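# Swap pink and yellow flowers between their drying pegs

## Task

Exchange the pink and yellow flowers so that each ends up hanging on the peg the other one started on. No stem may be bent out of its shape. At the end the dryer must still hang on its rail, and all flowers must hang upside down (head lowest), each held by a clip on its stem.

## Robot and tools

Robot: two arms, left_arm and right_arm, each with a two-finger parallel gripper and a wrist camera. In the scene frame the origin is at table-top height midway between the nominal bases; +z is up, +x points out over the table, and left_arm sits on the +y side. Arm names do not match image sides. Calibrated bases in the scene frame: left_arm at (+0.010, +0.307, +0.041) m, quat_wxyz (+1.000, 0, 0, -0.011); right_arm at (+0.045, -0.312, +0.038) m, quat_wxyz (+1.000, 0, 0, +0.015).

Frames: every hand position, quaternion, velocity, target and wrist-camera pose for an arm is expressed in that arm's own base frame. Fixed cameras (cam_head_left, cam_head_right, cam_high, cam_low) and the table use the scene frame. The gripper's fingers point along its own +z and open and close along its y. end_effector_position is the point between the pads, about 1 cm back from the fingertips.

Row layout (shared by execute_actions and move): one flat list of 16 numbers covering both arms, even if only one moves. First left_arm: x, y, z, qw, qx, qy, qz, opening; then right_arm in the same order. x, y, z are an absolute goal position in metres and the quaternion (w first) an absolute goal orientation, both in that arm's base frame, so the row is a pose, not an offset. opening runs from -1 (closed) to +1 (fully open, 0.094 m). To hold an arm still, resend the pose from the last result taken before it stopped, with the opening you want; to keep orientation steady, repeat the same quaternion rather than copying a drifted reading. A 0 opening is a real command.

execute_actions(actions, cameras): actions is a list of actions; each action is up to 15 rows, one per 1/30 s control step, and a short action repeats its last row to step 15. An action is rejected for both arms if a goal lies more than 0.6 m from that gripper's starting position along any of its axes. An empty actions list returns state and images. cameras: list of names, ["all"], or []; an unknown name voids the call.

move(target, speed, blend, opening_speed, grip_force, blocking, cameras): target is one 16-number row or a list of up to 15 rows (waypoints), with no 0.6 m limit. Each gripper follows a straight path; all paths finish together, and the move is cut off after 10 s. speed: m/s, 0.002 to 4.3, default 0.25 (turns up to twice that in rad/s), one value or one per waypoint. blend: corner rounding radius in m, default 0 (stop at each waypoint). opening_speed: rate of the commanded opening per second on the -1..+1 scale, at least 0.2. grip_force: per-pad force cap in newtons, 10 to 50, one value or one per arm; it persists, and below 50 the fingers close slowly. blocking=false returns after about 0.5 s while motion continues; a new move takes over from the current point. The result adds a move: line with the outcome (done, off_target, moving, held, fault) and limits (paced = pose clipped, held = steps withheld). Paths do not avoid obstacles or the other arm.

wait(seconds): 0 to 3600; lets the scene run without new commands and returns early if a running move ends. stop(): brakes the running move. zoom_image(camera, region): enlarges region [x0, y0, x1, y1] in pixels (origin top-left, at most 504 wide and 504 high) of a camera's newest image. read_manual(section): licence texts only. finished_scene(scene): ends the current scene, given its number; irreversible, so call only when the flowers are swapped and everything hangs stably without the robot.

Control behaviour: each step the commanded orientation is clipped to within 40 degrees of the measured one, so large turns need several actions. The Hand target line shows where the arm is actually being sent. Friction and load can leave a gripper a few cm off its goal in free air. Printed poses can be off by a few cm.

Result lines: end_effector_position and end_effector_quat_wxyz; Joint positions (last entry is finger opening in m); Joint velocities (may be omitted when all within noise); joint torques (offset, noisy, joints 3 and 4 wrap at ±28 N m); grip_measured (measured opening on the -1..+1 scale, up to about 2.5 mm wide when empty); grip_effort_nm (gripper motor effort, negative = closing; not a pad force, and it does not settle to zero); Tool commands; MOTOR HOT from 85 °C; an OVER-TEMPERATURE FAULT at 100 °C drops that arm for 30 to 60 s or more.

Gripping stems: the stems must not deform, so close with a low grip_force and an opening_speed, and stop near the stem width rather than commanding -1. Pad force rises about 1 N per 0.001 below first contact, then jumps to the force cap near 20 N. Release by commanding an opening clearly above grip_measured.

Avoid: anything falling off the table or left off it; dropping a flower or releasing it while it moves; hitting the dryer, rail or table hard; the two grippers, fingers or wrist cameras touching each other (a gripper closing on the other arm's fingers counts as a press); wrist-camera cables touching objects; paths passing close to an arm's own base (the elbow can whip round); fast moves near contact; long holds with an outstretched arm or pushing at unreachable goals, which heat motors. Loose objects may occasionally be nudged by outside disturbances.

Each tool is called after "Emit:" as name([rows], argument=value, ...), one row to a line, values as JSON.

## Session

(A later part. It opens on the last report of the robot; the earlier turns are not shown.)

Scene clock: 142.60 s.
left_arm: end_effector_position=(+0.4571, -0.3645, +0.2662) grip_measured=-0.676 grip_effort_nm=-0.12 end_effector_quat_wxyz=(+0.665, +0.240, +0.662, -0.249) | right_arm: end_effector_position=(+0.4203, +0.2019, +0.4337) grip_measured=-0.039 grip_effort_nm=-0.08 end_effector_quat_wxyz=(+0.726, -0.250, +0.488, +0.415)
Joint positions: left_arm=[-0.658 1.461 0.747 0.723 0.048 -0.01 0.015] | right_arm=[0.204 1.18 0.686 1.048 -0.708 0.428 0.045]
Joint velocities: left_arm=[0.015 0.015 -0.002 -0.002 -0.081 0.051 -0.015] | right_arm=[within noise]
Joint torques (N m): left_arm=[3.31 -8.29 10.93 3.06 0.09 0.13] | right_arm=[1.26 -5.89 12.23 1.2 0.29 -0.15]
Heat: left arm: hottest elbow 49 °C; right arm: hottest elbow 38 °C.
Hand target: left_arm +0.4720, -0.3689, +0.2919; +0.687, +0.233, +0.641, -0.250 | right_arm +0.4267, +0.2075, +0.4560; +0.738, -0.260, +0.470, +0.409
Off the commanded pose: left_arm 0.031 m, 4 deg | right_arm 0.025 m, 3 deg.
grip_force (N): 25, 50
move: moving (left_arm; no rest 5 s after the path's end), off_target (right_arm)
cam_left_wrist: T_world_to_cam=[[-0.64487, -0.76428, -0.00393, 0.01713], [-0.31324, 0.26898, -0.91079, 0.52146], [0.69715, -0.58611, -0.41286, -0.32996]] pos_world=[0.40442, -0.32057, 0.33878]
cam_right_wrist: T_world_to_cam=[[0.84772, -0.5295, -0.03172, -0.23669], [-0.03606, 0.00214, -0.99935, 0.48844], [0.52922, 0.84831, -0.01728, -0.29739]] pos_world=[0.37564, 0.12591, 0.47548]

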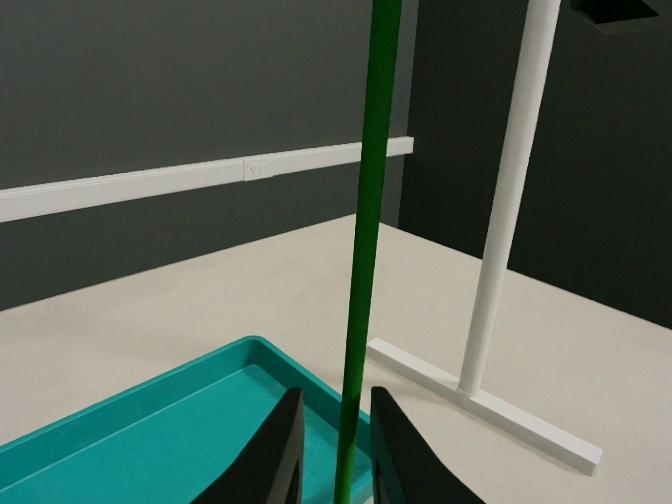

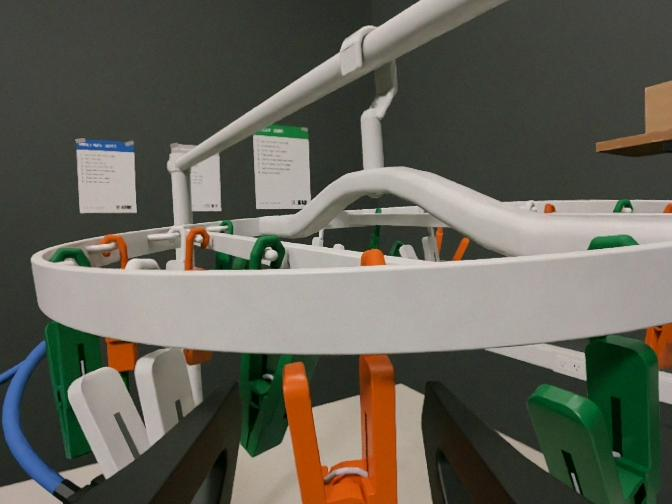

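Emit:
move(target=[0.472,-0.3721,0.292,0.6873,0.2332,0.6409,-0.2501,-0.6,0.4281,0.2081,0.4566,0.7376,-0.2605,0.4699,0.4089,-0.04], cameras=["cam_left_wrist"])

Scene clock: 146.13 s.
left_arm: end_effector_position=(+0.4571, -0.3644, +0.2662) grip_measured=-0.603 grip_effort_nm=0.05 end_effector_quat_wxyz=(+0.665, +0.240, +0.662, -0.249) | right_arm: end_effector_position=(+0.4203, +0.2019, +0.4337) grip_measured=-0.039 grip_effort_nm=-0.08 end_effector_quat_wxyz=(+0.726, -0.250, +0.488, +0.415)
Joint positions: left_arm=[-0.658 1.461 0.747 0.723 0.048 -0.01 0.019] | right_arm=[0.204 1.18 0.686 1.048 -0.708 0.428 0.045]
Joint torques (N m): left_arm=[2.84 -8.35 10.93 3.07 -0.12 0.13] | right_arm=[1.26 -6.3 12.26 1.17 0.29 -0.14]
Heat: left arm: hottest elbow 50 °C; right arm: hottest elbow 38 °C.
Hand target: left_arm +0.4704, -0.3708, +0.2919; +0.687, +0.233, +0.641, -0.250 | right_arm +0.4267, +0.2075, +0.4560; +0.738, -0.260, +0.470, +0.409
Off the commanded pose: left_arm 0.031 m, 4 deg | right_arm 0.025 m, 3 deg.
grip_force (N): 25, 50
move: off_target (left_arm, right_arm)
cam_left_wrist: T_world_to_cam=[[-0.64458, -0.76453, -0.00394, 0.01693], [-0.31335, 0.26888, -0.91078, 0.52147], [0.69738, -0.58583, -0.41287, -0.32996]] pos_world=[0.40442, -0.32057, 0.33878]

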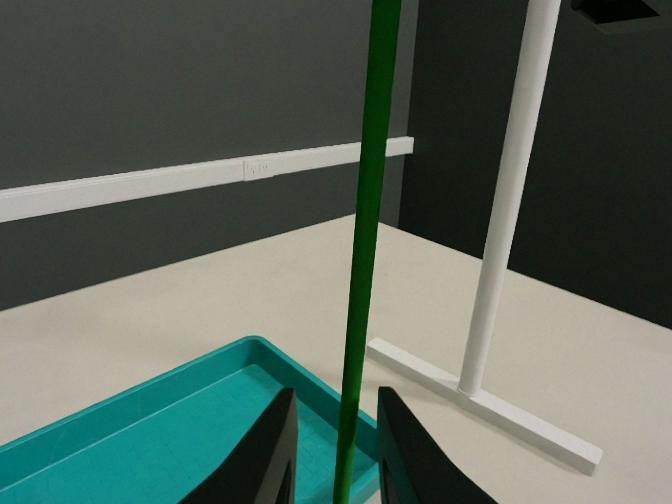

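Emit:
move(target=[0.4690,-0.3760,0.292,0.6873,0.2332,0.6409,-0.2501,-0.6,0.4281,0.2081,0.4566,0.7376,-0.2605,0.4699,0.4089,-0.04], cameras=["cam_left_wrist"])

Scene clock: 147.93 s.
left_arm: end_effector_position=(+0.4584, -0.3629, +0.2662) grip_measured=-0.602 grip_effort_nm=0.05 end_effector_quat_wxyz=(+0.667, +0.236, +0.663, -0.245) | right_arm: end_effector_position=(+0.4203, +0.2019, +0.4337) grip_measured=-0.039 grip_effort_nm=-0.08 end_effector_quat_wxyz=(+0.726, -0.250, +0.488, +0.415)
Joint positions: left_arm=[-0.658 1.461 0.747 0.723 0.036 -0.01 0.019] | right_arm=[0.204 1.18 0.686 1.048 -0.708 0.428 0.045]
Joint torques (N m): left_arm=[2.02 -8.41 10.92 3.06 -0.11 0.14] | right_arm=[1.26 -6.01 12.26 1.14 0.3 -0.14]
Heat: left arm: hottest elbow 50 °C; right arm: hottest elbow 38 °C.
Hand target: left_arm +0.4674, -0.3747, +0.2919; +0.687, +0.233, +0.641, -0.250 | right_arm +0.4267, +0.2075, +0.4560; +0.738, -0.260, +0.470, +0.409
Off the commanded pose: left_arm 0.031 m, 4 deg | right_arm 0.025 m, 3 deg.
grip_force (N): 25, 50
move: off_target (left_arm, right_arm)
cam_left_wrist: T_world_to_cam=[[-0.63572, -0.77191, -0.00383, 0.0122], [-0.31648, 0.26515, -0.91079, 0.52154], [0.70406, -0.57779, -0.41286, -0.33009]] pos_world=[0.40521, -0.31959, 0.33878]

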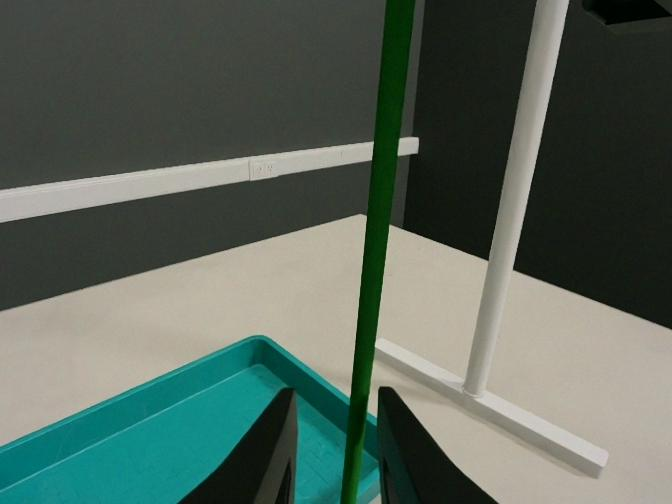

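Emit:
move(target=[0.4650,-0.3840,0.292,0.6873,0.2332,0.6409,-0.2501,-0.6,0.4281,0.2081,0.4566,0.7376,-0.2605,0.4699,0.4089,-0.04], cameras=["cam_left_wrist"])

Scene clock: 150.47 s.
left_arm: end_effector_position=(+0.4547, -0.3705, +0.2665) grip_measured=-0.602 grip_effort_nm=0.05 end_effector_quat_wxyz=(+0.667, +0.236, +0.663, -0.245) | right_arm: end_effector_position=(+0.4203, +0.2019, +0.4337) grip_measured=-0.039 grip_effort_nm=-0.08 end_effector_quat_wxyz=(+0.726, -0.250, +0.488, +0.415)
Joint positions: left_arm=[-0.678 1.466 0.752 0.723 0.016 -0.01 0.019] | right_arm=[0.204 1.18 0.686 1.048 -0.708 0.428 0.045]
Joint torques (N m): left_arm=[2.02 -8.41 10.93 3.04 -0.11 0.16] | right_arm=[1.32 -6.07 12.22 1.13 0.28 -0.15]
Heat: left arm: hottest elbow 51 °C; right arm: hottest elbow 38 °C.
Hand target: left_arm +0.4633, -0.3827, +0.2919; +0.687, +0.233, +0.641, -0.250 | right_arm +0.4267, +0.2075, +0.4560; +0.738, -0.260, +0.470, +0.409
Off the commanded pose: left_arm 0.031 m, 4 deg | right_arm 0.025 m, 3 deg.
grip_force (N): 25, 50
move: off_target (left_arm, right_arm)
cam_left_wrist: T_world_to_cam=[[-0.63547, -0.77211, -0.00374, 0.00379], [-0.31608, 0.26455, -0.9111, 0.52231], [0.70447, -0.5778, -0.41216, -0.33219]] pos_world=[0.40152, -0.32719, 0.33898]

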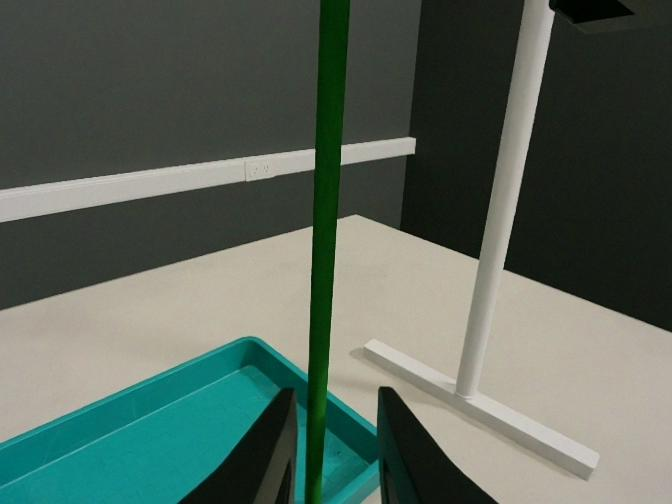

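Emit:
move(target=[0.4650,-0.3840,0.292,0.6873,0.2332,0.6409,-0.2501,-1,0.4281,0.2081,0.4566,0.7376,-0.2605,0.4699,0.4089,-0.04], cameras=["cam_left_wrist","cam_right_wrist"])

Scene clock: 153.07 s.
left_arm: end_effector_position=(+0.4548, -0.3706, +0.2660) grip_measured=-0.951 grip_effort_nm=-0.51 end_effector_quat_wxyz=(+0.667, +0.236, +0.663, -0.245) | right_arm: end_effector_position=(+0.4203, +0.2019, +0.4337) grip_measured=-0.039 grip_effort_nm=-0.08 end_effector_quat_wxyz=(+0.726, -0.250, +0.488, +0.415)
Joint positions: left_arm=[-0.678 1.466 0.752 0.723 0.016 -0.01 0.002] | right_arm=[0.204 1.18 0.686 1.048 -0.708 0.428 0.045]
Joint torques (N m): left_arm=[1.96 -8.47 10.92 3.04 -0.11 0.16] | right_arm=[1.44 -6.3 12.22 1.2 0.3 -0.15]
Heat: left arm: hottest elbow 51 °C; right arm: hottest elbow 39 °C.
Hand target: left_arm +0.4633, -0.3827, +0.2918; +0.687, +0.233, +0.641, -0.250 | right_arm +0.4267, +0.2075, +0.4560; +0.738, -0.260, +0.470, +0.409
Off the commanded pose: left_arm 0.031 m, 4 deg | right_arm 0.025 m, 3 deg.
grip_force (N): 25, 50
move: off_target (left_arm, right_arm)
cam_left_wrist: T_world_to_cam=[[-0.63548, -0.77211, -0.00366, 0.00375], [-0.31667, 0.26495, -0.91078, 0.52227], [0.70419, -0.57762, -0.41288, -0.33207]] pos_world=[0.40161, -0.32729, 0.33858]
cam_right_wrist: T_world_to_cam=[[0.84772, -0.5295, -0.03172, -0.23669], [-0.03606, 0.00214, -0.99935, 0.48844], [0.52922, 0.84831, -0.01728, -0.29739]] pos_world=[0.37564, 0.12591, 0.47548]

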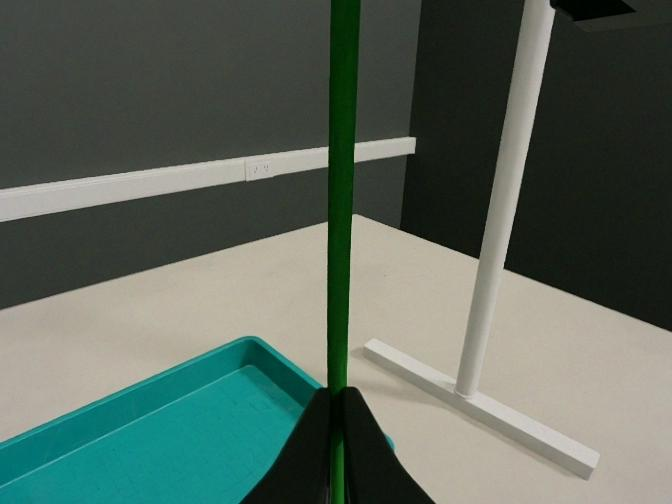

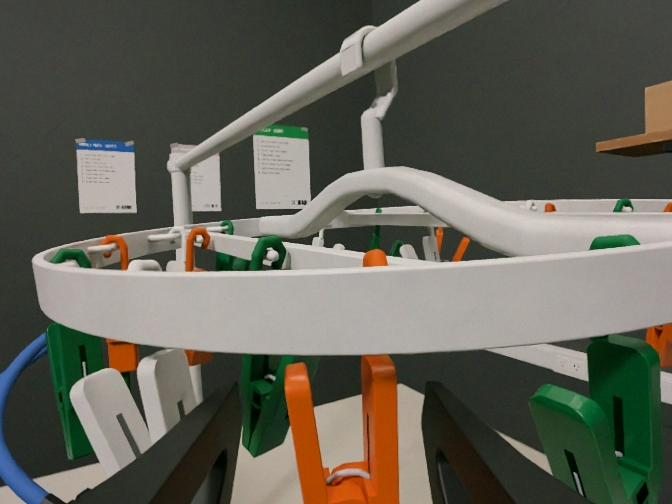

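Emit:
move(target=[0.4650,-0.3840,0.292,0.6873,0.2332,0.6409,-0.2501,-1,0.4281,0.2081,0.4566,0.7376,-0.2605,0.4699,0.4089,-0.85], opening_speed=0.5, cameras=["cam_left_wrist","cam_right_wrist"])

Scene clock: 156.63 s.
left_arm: end_effector_position=(+0.4548, -0.3706, +0.2661) grip_measured=-0.956 grip_effort_nm=-0.60 end_effector_quat_wxyz=(+0.667, +0.236, +0.663, -0.245) | right_arm: end_effector_position=(+0.4212, +0.2019, +0.4342) grip_measured=-0.619 grip_effort_nm=-0.96 end_effector_quat_wxyz=(+0.727, -0.250, +0.488, +0.414)
Joint positions: left_arm=[-0.678 1.466 0.752 0.724 0.016 -0.01 0.002] | right_arm=[0.204 1.182 0.689 1.047 -0.707 0.426 0.018]
Joint torques (N m): left_arm=[1.96 -8.47 10.92 3.02 -0.11 0.16] | right_arm=[1.26 -6.36 12.15 1.17 0.24 -0.11]
Heat: left arm: hottest elbow 52 °C; right arm: hottest elbow 39 °C.
Hand target: left_arm +0.4633, -0.3827, +0.2919; +0.687, +0.233, +0.641, -0.250 | right_arm +0.4268, +0.2075, +0.4561; +0.738, -0.260, +0.470, +0.409
Off the commanded pose: left_arm 0.031 m, 4 deg | right_arm 0.024 m, 3 deg.
grip_force (N): 25, 50
move: off_target (left_arm, right_arm)
cam_left_wrist: T_world_to_cam=[[-0.63545, -0.77213, -0.00371, 0.00375], [-0.31633, 0.26471, -0.91097, 0.52221], [0.70437, -0.5777, -0.41246, -0.33227]] pos_world=[0.40161, -0.32729, 0.33868]
cam_right_wrist: T_world_to_cam=[[0.84659, -0.53139, -0.03016, -0.2373], [-0.03442, 0.00188, -0.99941, 0.48831], [0.53113, 0.84713, -0.0167, -0.29868]] pos_world=[0.37634, 0.126, 0.47588]

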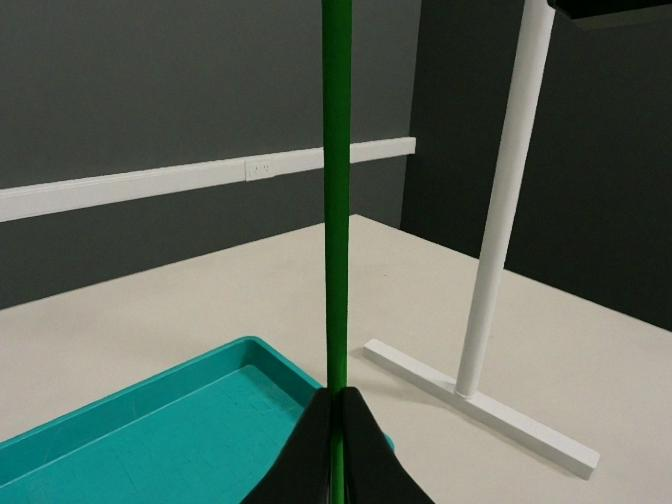

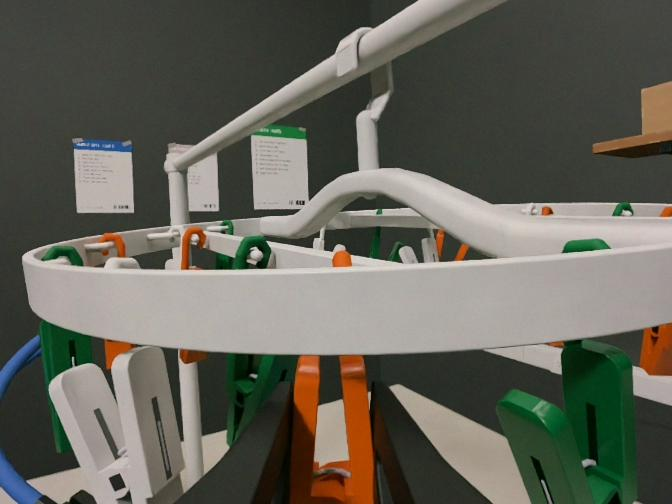

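Emit:
move(target=[0.4650,-0.3840,0.277,0.6873,0.2332,0.6409,-0.2501,-1,0.4281,0.2081,0.4566,0.7376,-0.2605,0.4699,0.4089,-0.85], speed=0.04, cameras=["cam_left_wrist","cam_right_wrist","cam_low"])

Emit:
zoom_image(camera="cam_low", region=[280, 120, 440, 290])

Scene clock: 160.70 s.
left_arm: end_effector_position=(+0.4581, -0.3733, +0.2575) grip_measured=-0.956 grip_effort_nm=-0.60 end_effector_quat_wxyz=(+0.670, +0.235, +0.660, -0.246) | right_arm: end_effector_position=(+0.4212, +0.2019, +0.4346) grip_measured=-0.631 grip_effort_nm=-1.03 end_effector_quat_wxyz=(+0.727, -0.250, +0.487, +0.414)
Joint positions: left_arm=[-0.678 1.501 0.752 0.767 0.016 -0.01 0.002] | right_arm=[0.204 1.182 0.689 1.047 -0.707 0.426 0.017]
Joint torques (N m): left_arm=[1.96 -8.88 9.7 3.18 -0.11 0.16] | right_arm=[1.26 -6.24 12.04 1.14 0.24 -0.12]
Heat: left arm: hottest elbow 52 °C; right arm: hottest elbow 40 °C.
Hand target: left_arm +0.4640, -0.3833, +0.2769; +0.687, +0.233, +0.641, -0.250 | right_arm +0.4268, +0.2075, +0.4562; +0.738, -0.260, +0.470, +0.409
Off the commanded pose: left_arm 0.023 m, 3 deg | right_arm 0.024 m, 3 deg.
grip_force (N): 25, 50
move: off_target (left_arm, right_arm)
cam_left_wrist: T_world_to_cam=[[-0.63544, -0.77214, -0.00375, 0.00372], [-0.30992, 0.25949, -0.91466, 0.51212], [0.70723, -0.58005, -0.4042, -0.34407]] pos_world=[0.40442, -0.32959, 0.32936]
cam_right_wrist: T_world_to_cam=[[0.84662, -0.53138, -0.02959, -0.23757], [-0.03368, 0.00199, -0.99943, 0.48843], [0.53113, 0.84713, -0.01621, -0.29891]] pos_world=[0.37634, 0.126, 0.47628]
Images, in order (width x height): cam_low 672x504, cam_left_wrist 672x504, cam_right_wrist 672x504.

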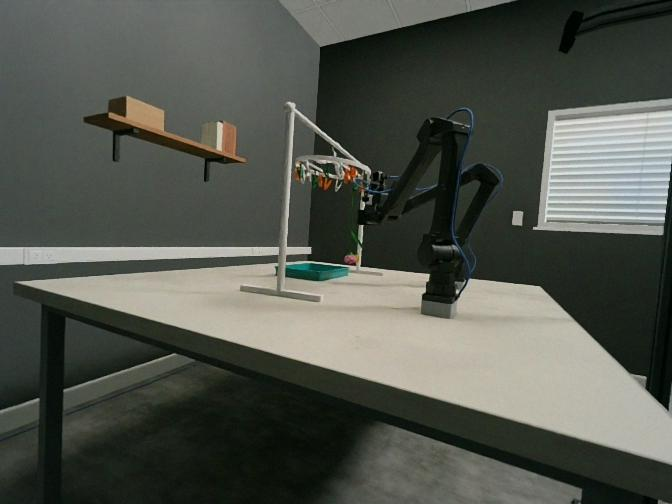

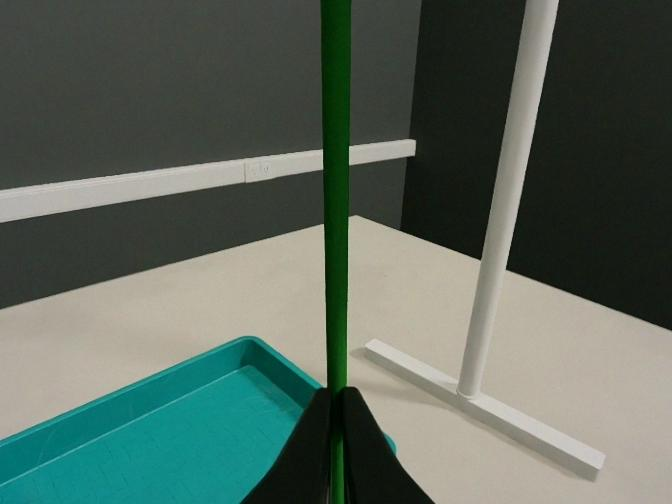

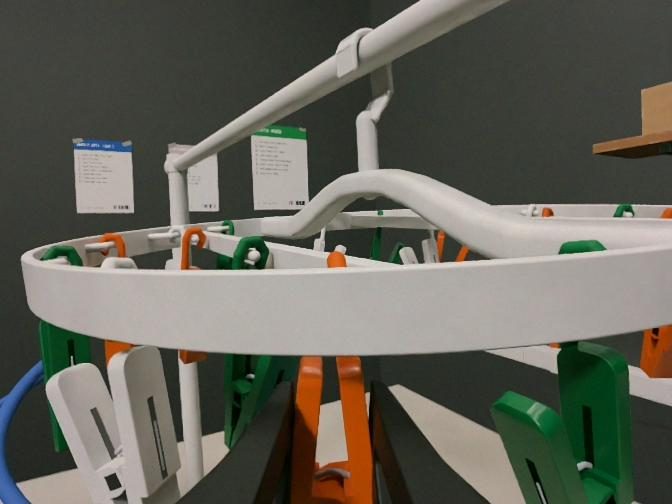

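Scaled by 2.965 from the camera's image (finer frame: 960x720).

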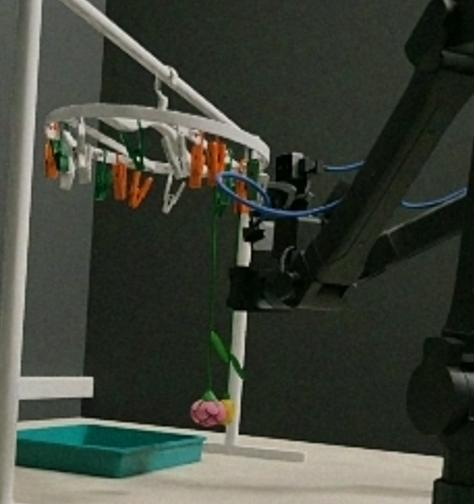

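Emit:
move(target=[0.4640, -0.3840,0.240,0.6873,0.2332,0.6409,-0.2501,-1,0.4281,0.2081,0.4566,0.7376,-0.2605,0.4699,0.4089,-0.9], speed=0.04, cameras=["cam_left_wrist","cam_right_wrist","cam_head_right","cam_head_left"])

Emit:
zoom_image(camera="cam_head_left", region=[200, 20, 400, 170])

Scene clock: 167.87 s.
left_arm: end_effector_position=(+0.4650, -0.3787, +0.2391) grip_measured=-0.956 grip_effort_nm=-0.60 end_effector_quat_wxyz=(+0.681, +0.231, +0.648, -0.250) | right_arm: end_effector_position=(+0.4212, +0.2019, +0.4346) grip_measured=-0.631 grip_effort_nm=-1.03 end_effector_quat_wxyz=(+0.727, -0.250, +0.487, +0.414)
Joint positions: left_arm=[-0.678 1.583 0.752 0.885 0.015 -0.01 0.002] | right_arm=[0.204 1.182 0.689 1.047 -0.707 0.426 0.017]
Joint torques (N m): left_arm=[1.85 -9.47 6.91 3.1 -0.12 0.16] | right_arm=[1.44 -6.24 12.05 1.21 0.25 -0.12]
Heat: left arm: hottest elbow 52 °C; right arm: hottest elbow 42 °C.
Hand target: left_arm +0.4638, -0.3840, +0.2400; +0.687, +0.233, +0.641, -0.250 | right_arm +0.4268, +0.2075, +0.4562; +0.738, -0.260, +0.470, +0.409
Off the commanded pose: left_arm 0.005 m, 1 deg | right_arm 0.024 m, 3 deg.
grip_force (N): 25, 50
move: off_target (right_arm)
cam_left_wrist: T_world_to_cam=[[-0.63472, -0.77273, -0.00406, 0.00342], [-0.28518, 0.23912, -0.92817, 0.48293], [0.71819, -0.58797, -0.37214, -0.37528]] pos_world=[0.40942, -0.33349, 0.3086]
cam_right_wrist: T_world_to_cam=[[0.84662, -0.53138, -0.02959, -0.23757], [-0.03368, 0.00199, -0.99943, 0.48843], [0.53113, 0.84713, -0.01621, -0.29891]] pos_world=[0.37634, 0.126, 0.47628]
Images, in order (width x height): cam_head_left 672x504, cam_head_right 672x504, cam_left_wrist 672x504, cam_right_wrist 672x504.

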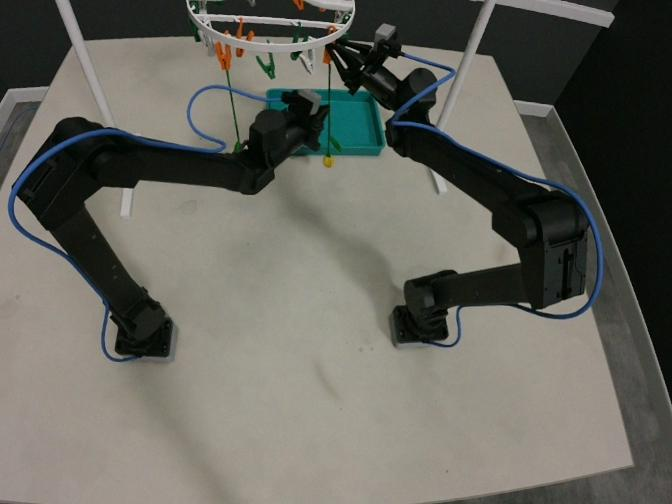

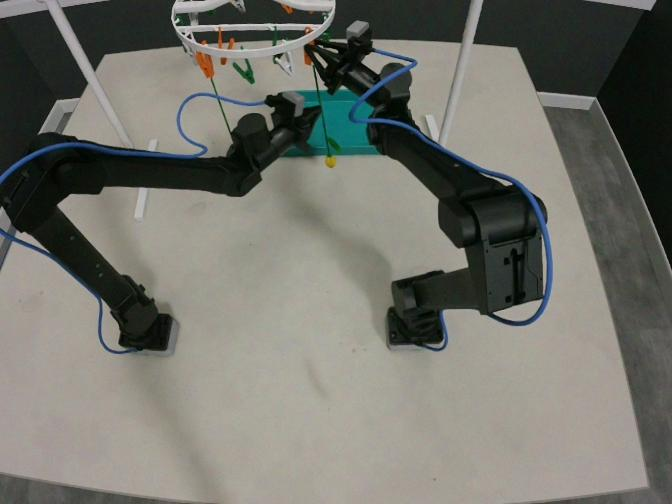

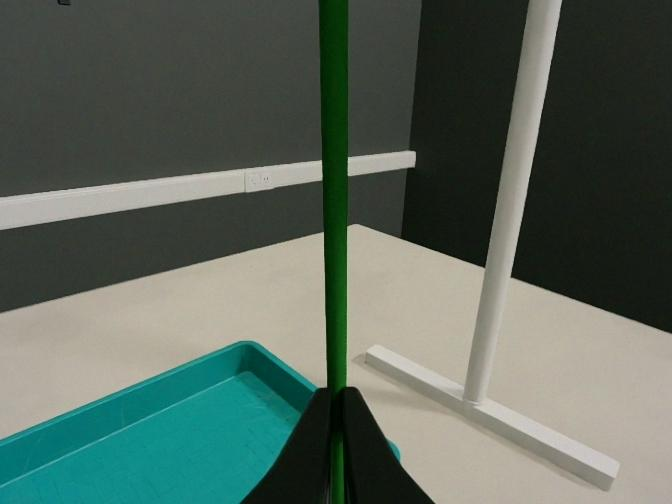

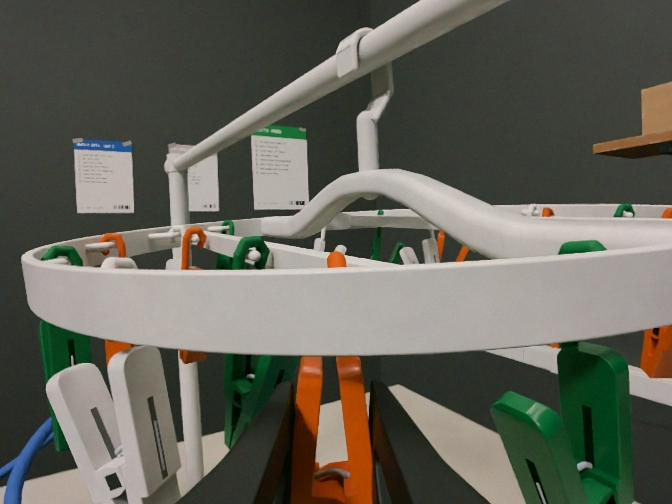

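Scaled by 2.520 from the camera's image (finer frame: 960x720).

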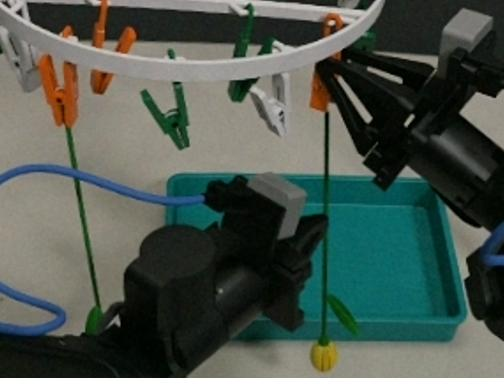

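Emit:
move([
  [0.4640, -0.3860,0.215,0.6873,0.2332,0.6409,-0.2501,-1,0.4281,0.2081,0.4566,0.7376,-0.2605,0.4699,0.4089,-0.9],
  [0.39, -0.386,0.215,0.6873,0.2332,0.6409,-0.2501,-1,0.4281,0.2081,0.4566,0.7376,-0.2605,0.4699,0.4089,-0.9],
], speed=0.07, cameras=["cam_left_wrist","cam_right_wrist","cam_head_right","cam_head_left"])

Emit:
zoom_image(camera="cam_head_left", region=[200, 20, 400, 170])

Scene clock: 174.07 s.
left_arm: end_effector_position=(+0.3938, -0.3846, +0.1979) grip_measured=-0.956 grip_effort_nm=-0.60 end_effector_quat_wxyz=(+0.672, +0.235, +0.658, -0.247) | right_arm: end_effector_position=(+0.4212, +0.2019, +0.4346) grip_measured=-0.631 grip_effort_nm=-1.03 end_effector_quat_wxyz=(+0.727, -0.250, +0.487, +0.414)
Joint positions: left_arm=[-0.809 1.573 0.593 1.005 -0.115 -0.006 0.002] | right_arm=[0.204 1.182 0.689 1.047 -0.707 0.426 0.017]
Joint torques (N m): left_arm=[1.96 -10.7 5.68 3.1 -0.11 0.18] | right_arm=[1.38 -6.42 12.07 1.13 0.25 -0.11]
Heat: left arm: hottest elbow 51 °C; right arm: hottest elbow 44 °C.
Hand target: left_arm +0.3900, -0.3860, +0.2147; +0.687, +0.233, +0.641, -0.250 | right_arm +0.4268, +0.2075, +0.4562; +0.738, -0.260, +0.470, +0.409
Off the commanded pose: left_arm 0.018 m, 3 deg | right_arm 0.024 m, 3 deg.
grip_force (N): 25, 50
move: off_target (left_arm, right_arm)
cam_left_wrist: T_world_to_cam=[[-0.63565, -0.77197, -0.00435, -0.04575], [-0.30473, 0.25609, -0.91736, 0.43787], [0.70929, -0.58179, -0.39802, -0.33197]] pos_world=[0.33981, -0.34059, 0.26935]
cam_right_wrist: T_world_to_cam=[[0.84662, -0.53138, -0.02959, -0.23757], [-0.03368, 0.00199, -0.99943, 0.48843], [0.53113, 0.84713, -0.01621, -0.29891]] pos_world=[0.37634, 0.126, 0.47628]
Images, in order (width x height): cam_head_left 672x504, cam_head_right 672x504, cam_left_wrist 672x504, cam_right_wrist 672x504.

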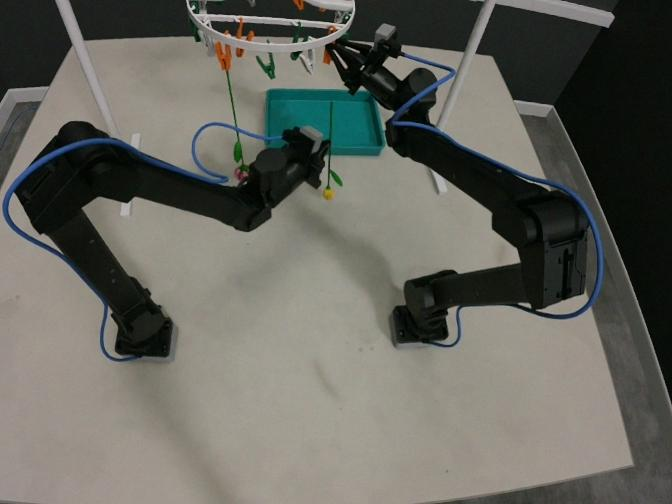

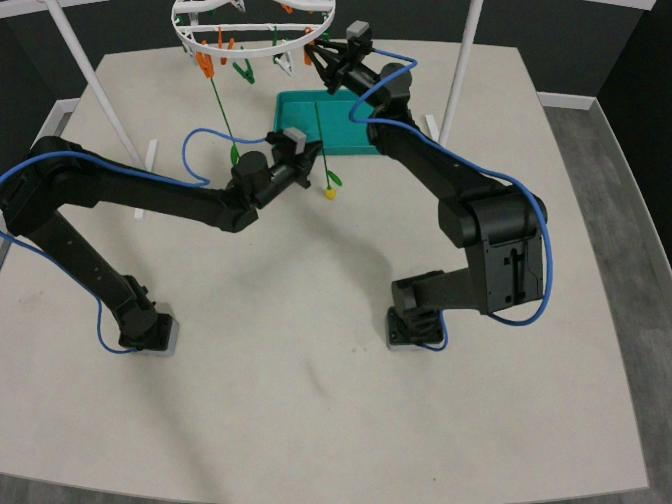

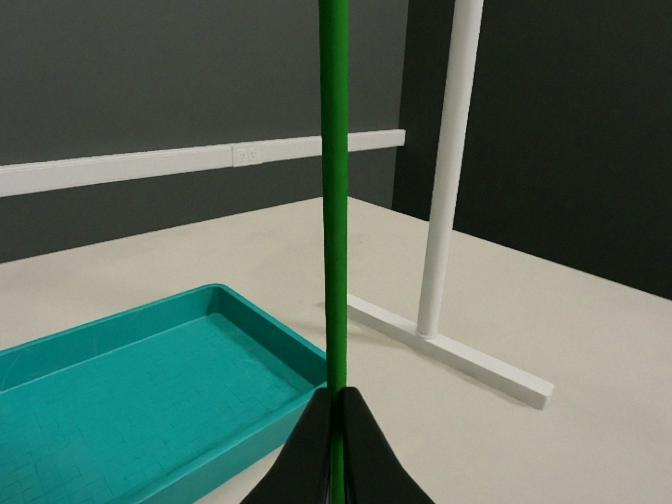

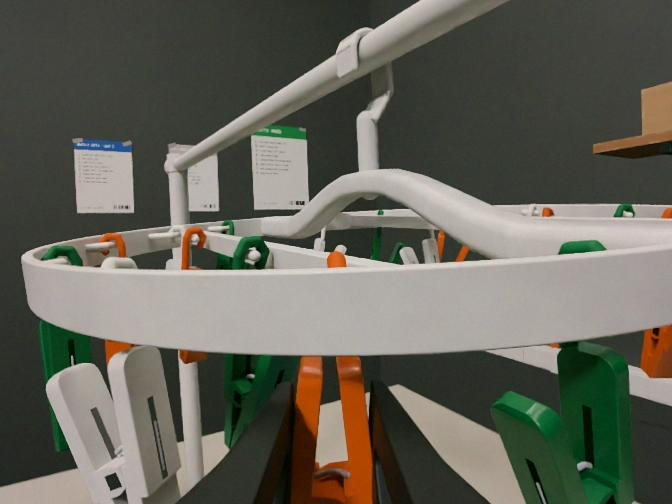

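Scaled by 2.520 from the camera's image (finer frame: 960x720).

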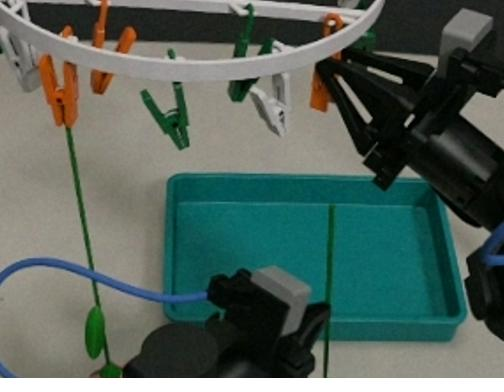

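Emit:
move([
  [0.33,-0.27,0.23,0.6873,0.2332,0.6409,-0.2501,-1,0.4281,0.2081,0.4566,0.7376,-0.2605,0.4699,0.4089,-0.04],
  [0.30,-0.25,0.20,0,0.342,0.9397,0,-1,0.38,0.13,0.40,0.7376,-0.2605,0.4699,0.4089,-0.04],
  [0.30,-0.25,0.06,0,0.342,0.9397,0,-1,0.36,0.10,0.38,0.7376,-0.2605,0.4699,0.4089,-0.04],
], speed=0.2, cameras=["cam_left_wrist","cam_right_wrist","cam_head_right","cam_head_left"])

Scene clock: 194.90 s.
left_arm: end_effector_position=(+0.2974, -0.2447, +0.0614) grip_measured=-0.956 grip_effort_nm=-0.60 end_effector_quat_wxyz=(-0.005, +0.335, +0.942, +0.000) | right_arm: end_effector_position=(+0.3591, +0.1034, +0.3871) grip_measured=-0.041 grip_effort_nm=0.08 end_effector_quat_wxyz=(+0.742, -0.268, +0.463, +0.404)
Joint positions: left_arm=[-0.686 1.504 0.942 -1.018 0.003 -0.003 0.002] | right_arm=[-0.11 1.178 0.468 1.551 -0.959 0.714 0.045]
Joint torques (N m): left_arm=[1.96 -8.76 7.1 0.92 -0.06 0.14] | right_arm=[-0.03 -3.6 5.87 1.48 0.33 0.2]
Heat: left arm: hottest elbow 47 °C; right arm: hottest elbow 45 °C.
Hand target: left_arm +0.3000, -0.2500, +0.0601; +0.000, +0.342, +0.940, +0.000 | right_arm +0.3599, +0.1001, +0.3801; +0.738, -0.260, +0.470, +0.409
Off the commanded pose: left_arm 0.006 m, 1 deg | right_arm 0.008 m, 1 deg.
grip_force (N): 25, 50
move: done
cam_left_wrist: T_world_to_cam=[[-0.64179, -0.76688, -0.00218, 0.00325], [-0.69312, 0.57884, 0.42958, 0.35918], [-0.32817, 0.27721, -0.90303, 0.31319]] pos_world=[0.35381, -0.29223, 0.12853]
cam_right_wrist: T_world_to_cam=[[0.8483, -0.52836, 0.03496, -0.26466], [0.037, -0.00673, -0.99929, 0.41453], [0.52822, 0.84899, 0.01384, -0.19394]] pos_world=[0.31162, 0.02761, 0.42617]
Images, in order (width x height): cam_head_left 672x504, cam_head_right 672x504, cam_left_wrist 672x504, cam_right_wrist 672x504.

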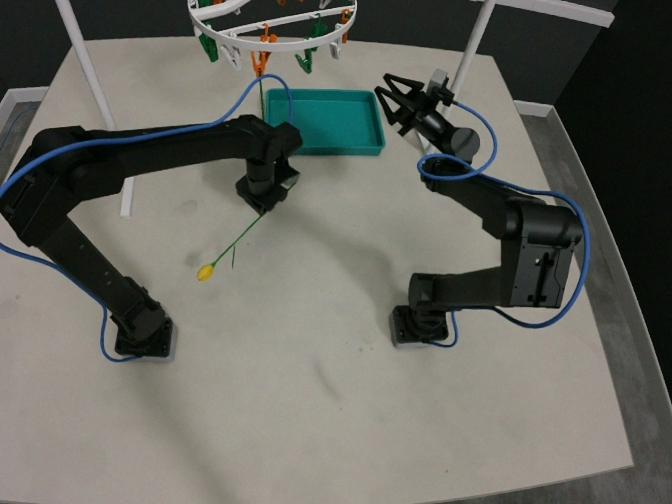

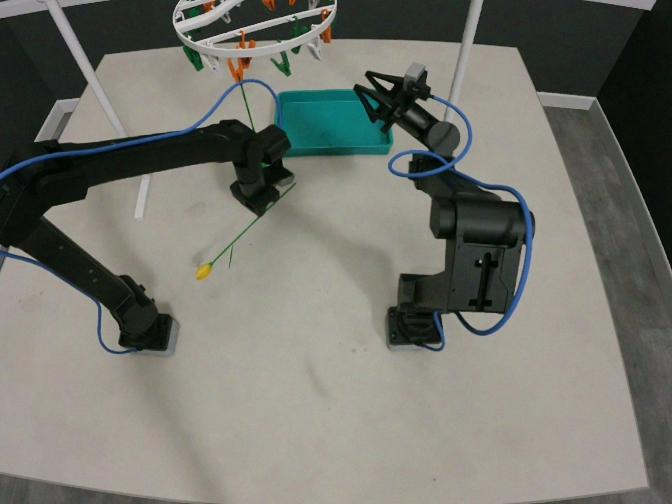

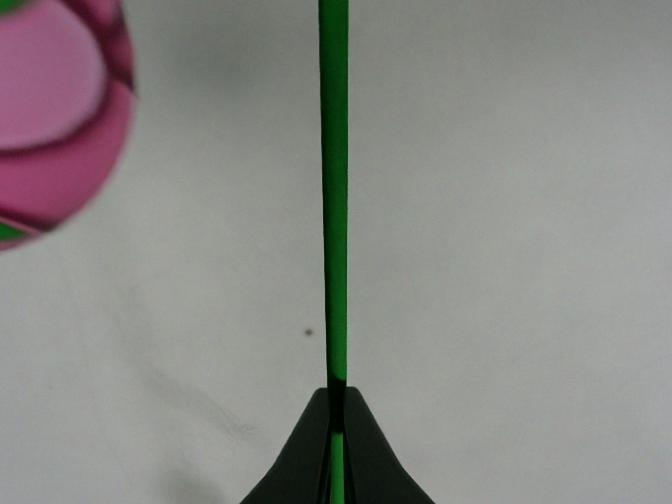

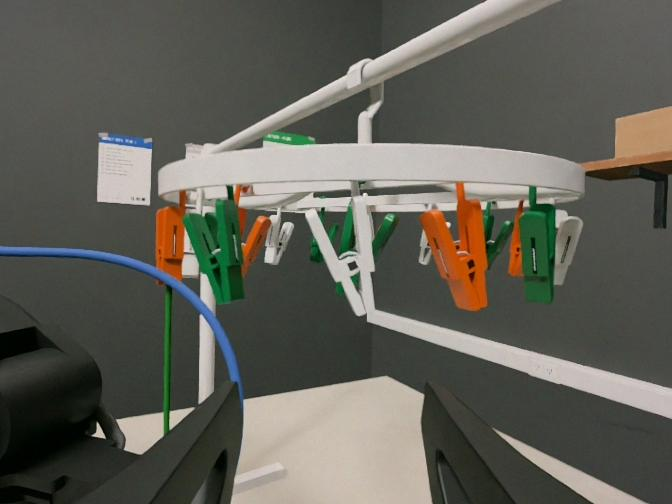

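Emit:
execute_actions(actions=[])

Emit:
zoom_image(camera="cam_head_left", region=[180, 0, 400, 220])

Emit:
zoom_image(camera="cam_high", region=[150, 110, 450, 390])

Emit:
zoom_image(camera="cam_head_right", region=[160, 0, 380, 220])

Scene clock: 197.93 s.
left_arm: end_effector_position=(+0.2974, -0.2447, +0.0614) grip_measured=-0.956 grip_effort_nm=-0.60 end_effector_quat_wxyz=(-0.005, +0.335, +0.942, +0.000) | right_arm: end_effector_position=(+0.3591, +0.1034, +0.3871) grip_measured=-0.041 grip_effort_nm=0.08 end_effector_quat_wxyz=(+0.742, -0.268, +0.463, +0.404)
Joint positions: left_arm=[-0.686 1.504 0.942 -1.018 0.003 -0.003 0.002] | right_arm=[-0.11 1.178 0.468 1.551 -0.959 0.715 0.045]
Joint velocities: within noise
Joint torques (N m): left_arm=[1.96 -8.7 7.1 0.92 -0.07 0.14] | right_arm=[-0.26 -3.78 5.9 1.46 0.32 0.19]
Heat: left arm: hottest elbow 47 °C; right arm: hottest elbow 45 °C.
Hand target: left_arm +0.3000, -0.2500, +0.0601; +0.000, +0.342, +0.940, +0.000 | right_arm +0.3599, +0.1001, +0.3801; +0.738, -0.260, +0.470, +0.409
Tool commands: left_gripper/opening=-1.0 right_gripper/opening=-0.04
Off the commanded pose: left_arm 0.006 m, 1 deg | right_arm 0.008 m, 1 deg.
grip_force (N): 25, 50
camera_calibration:
cam_left_wrist: T_world_to_cam=[[-0.64179, -0.76688, -0.00218, 0.00325], [-0.69312, 0.57884, 0.42958, 0.35918], [-0.32817, 0.27721, -0.90303, 0.31319]] pos_world=[0.35381, -0.29223, 0.12853]
cam_right_wrist: T_world_to_cam=[[0.84851, -0.52806, 0.0343, -0.26445], [0.03644, -0.00636, -0.99932, 0.4147], [0.52792, 0.84918, 0.01385, -0.19386]] pos_world=[0.31162, 0.02761, 0.42617]

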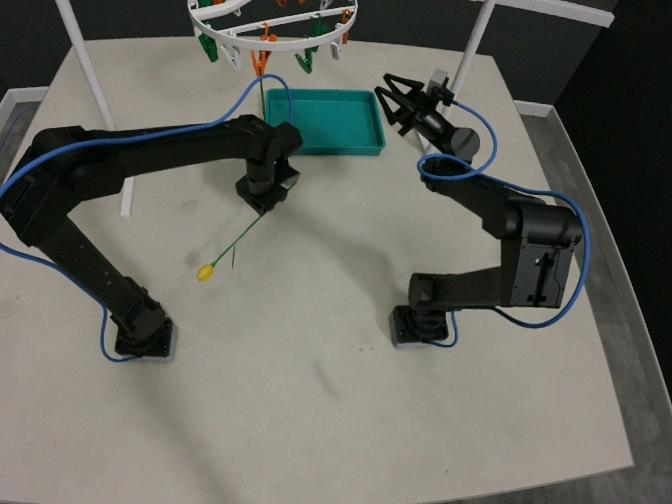

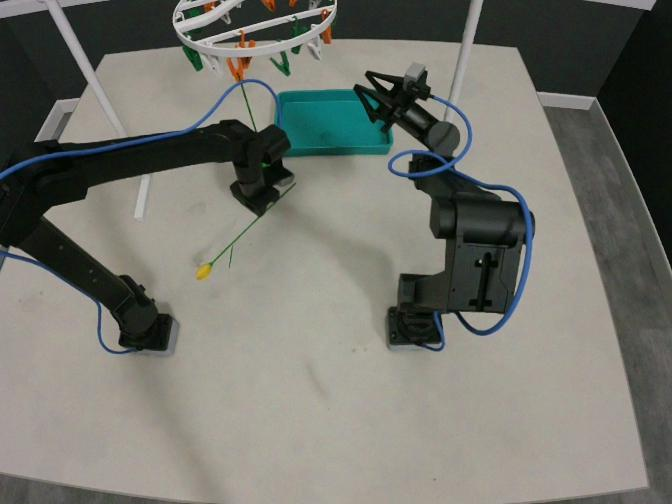

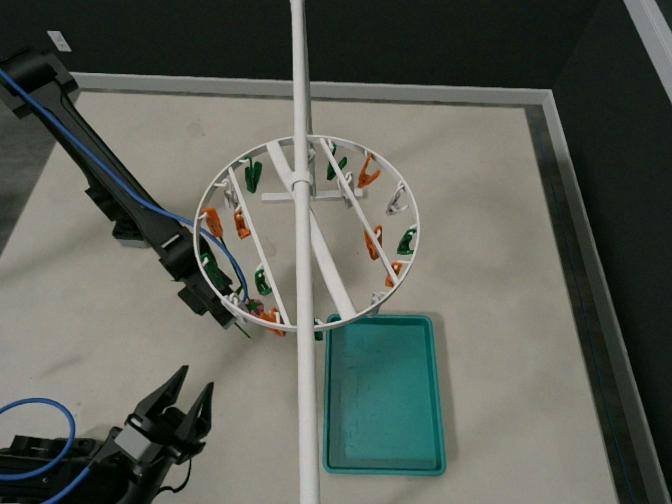

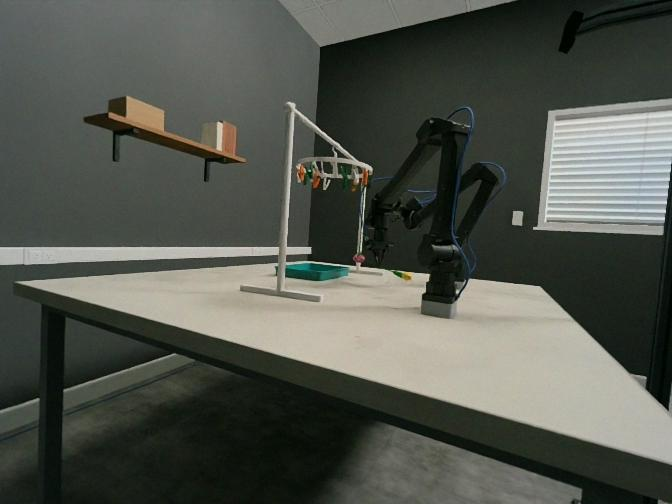

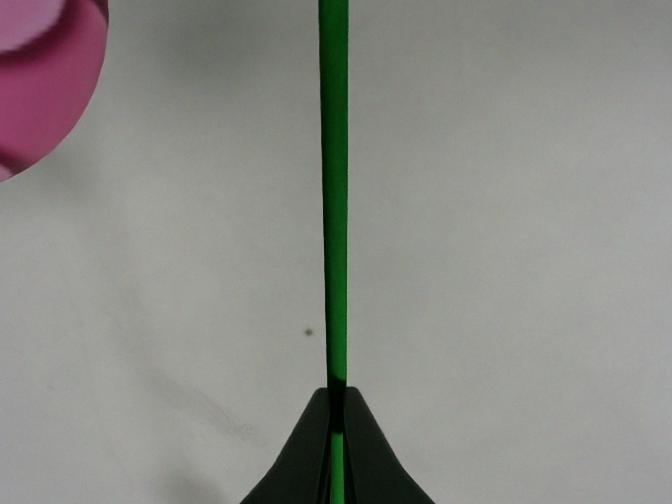

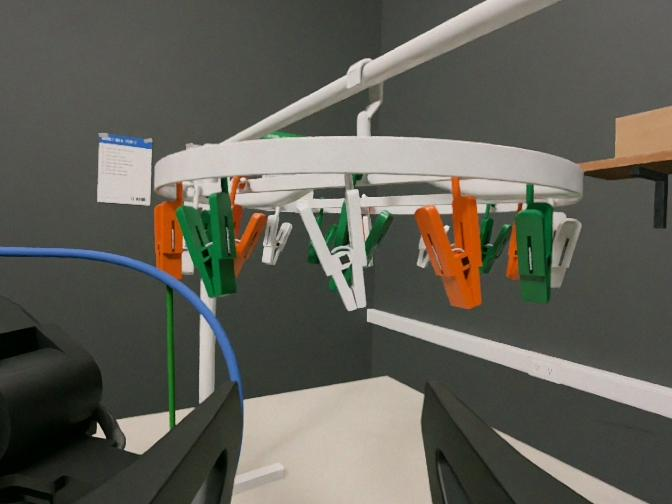

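Scaled by 2.291 from the camera's image (finer frame: 960x720).

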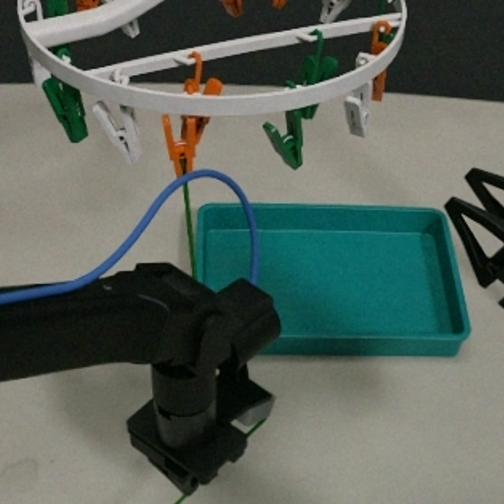

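Scaled by 1.680 from the camera's image (finer frame: 960x720).

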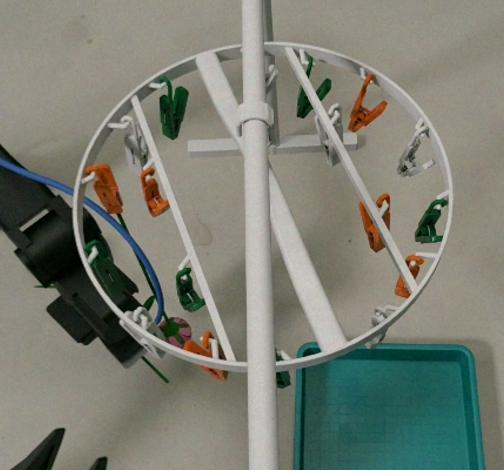

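Scaled by 2.291 from the camera's image (finer frame: 960x720).

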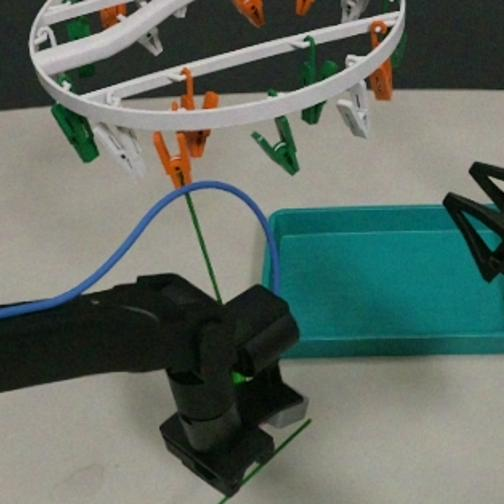

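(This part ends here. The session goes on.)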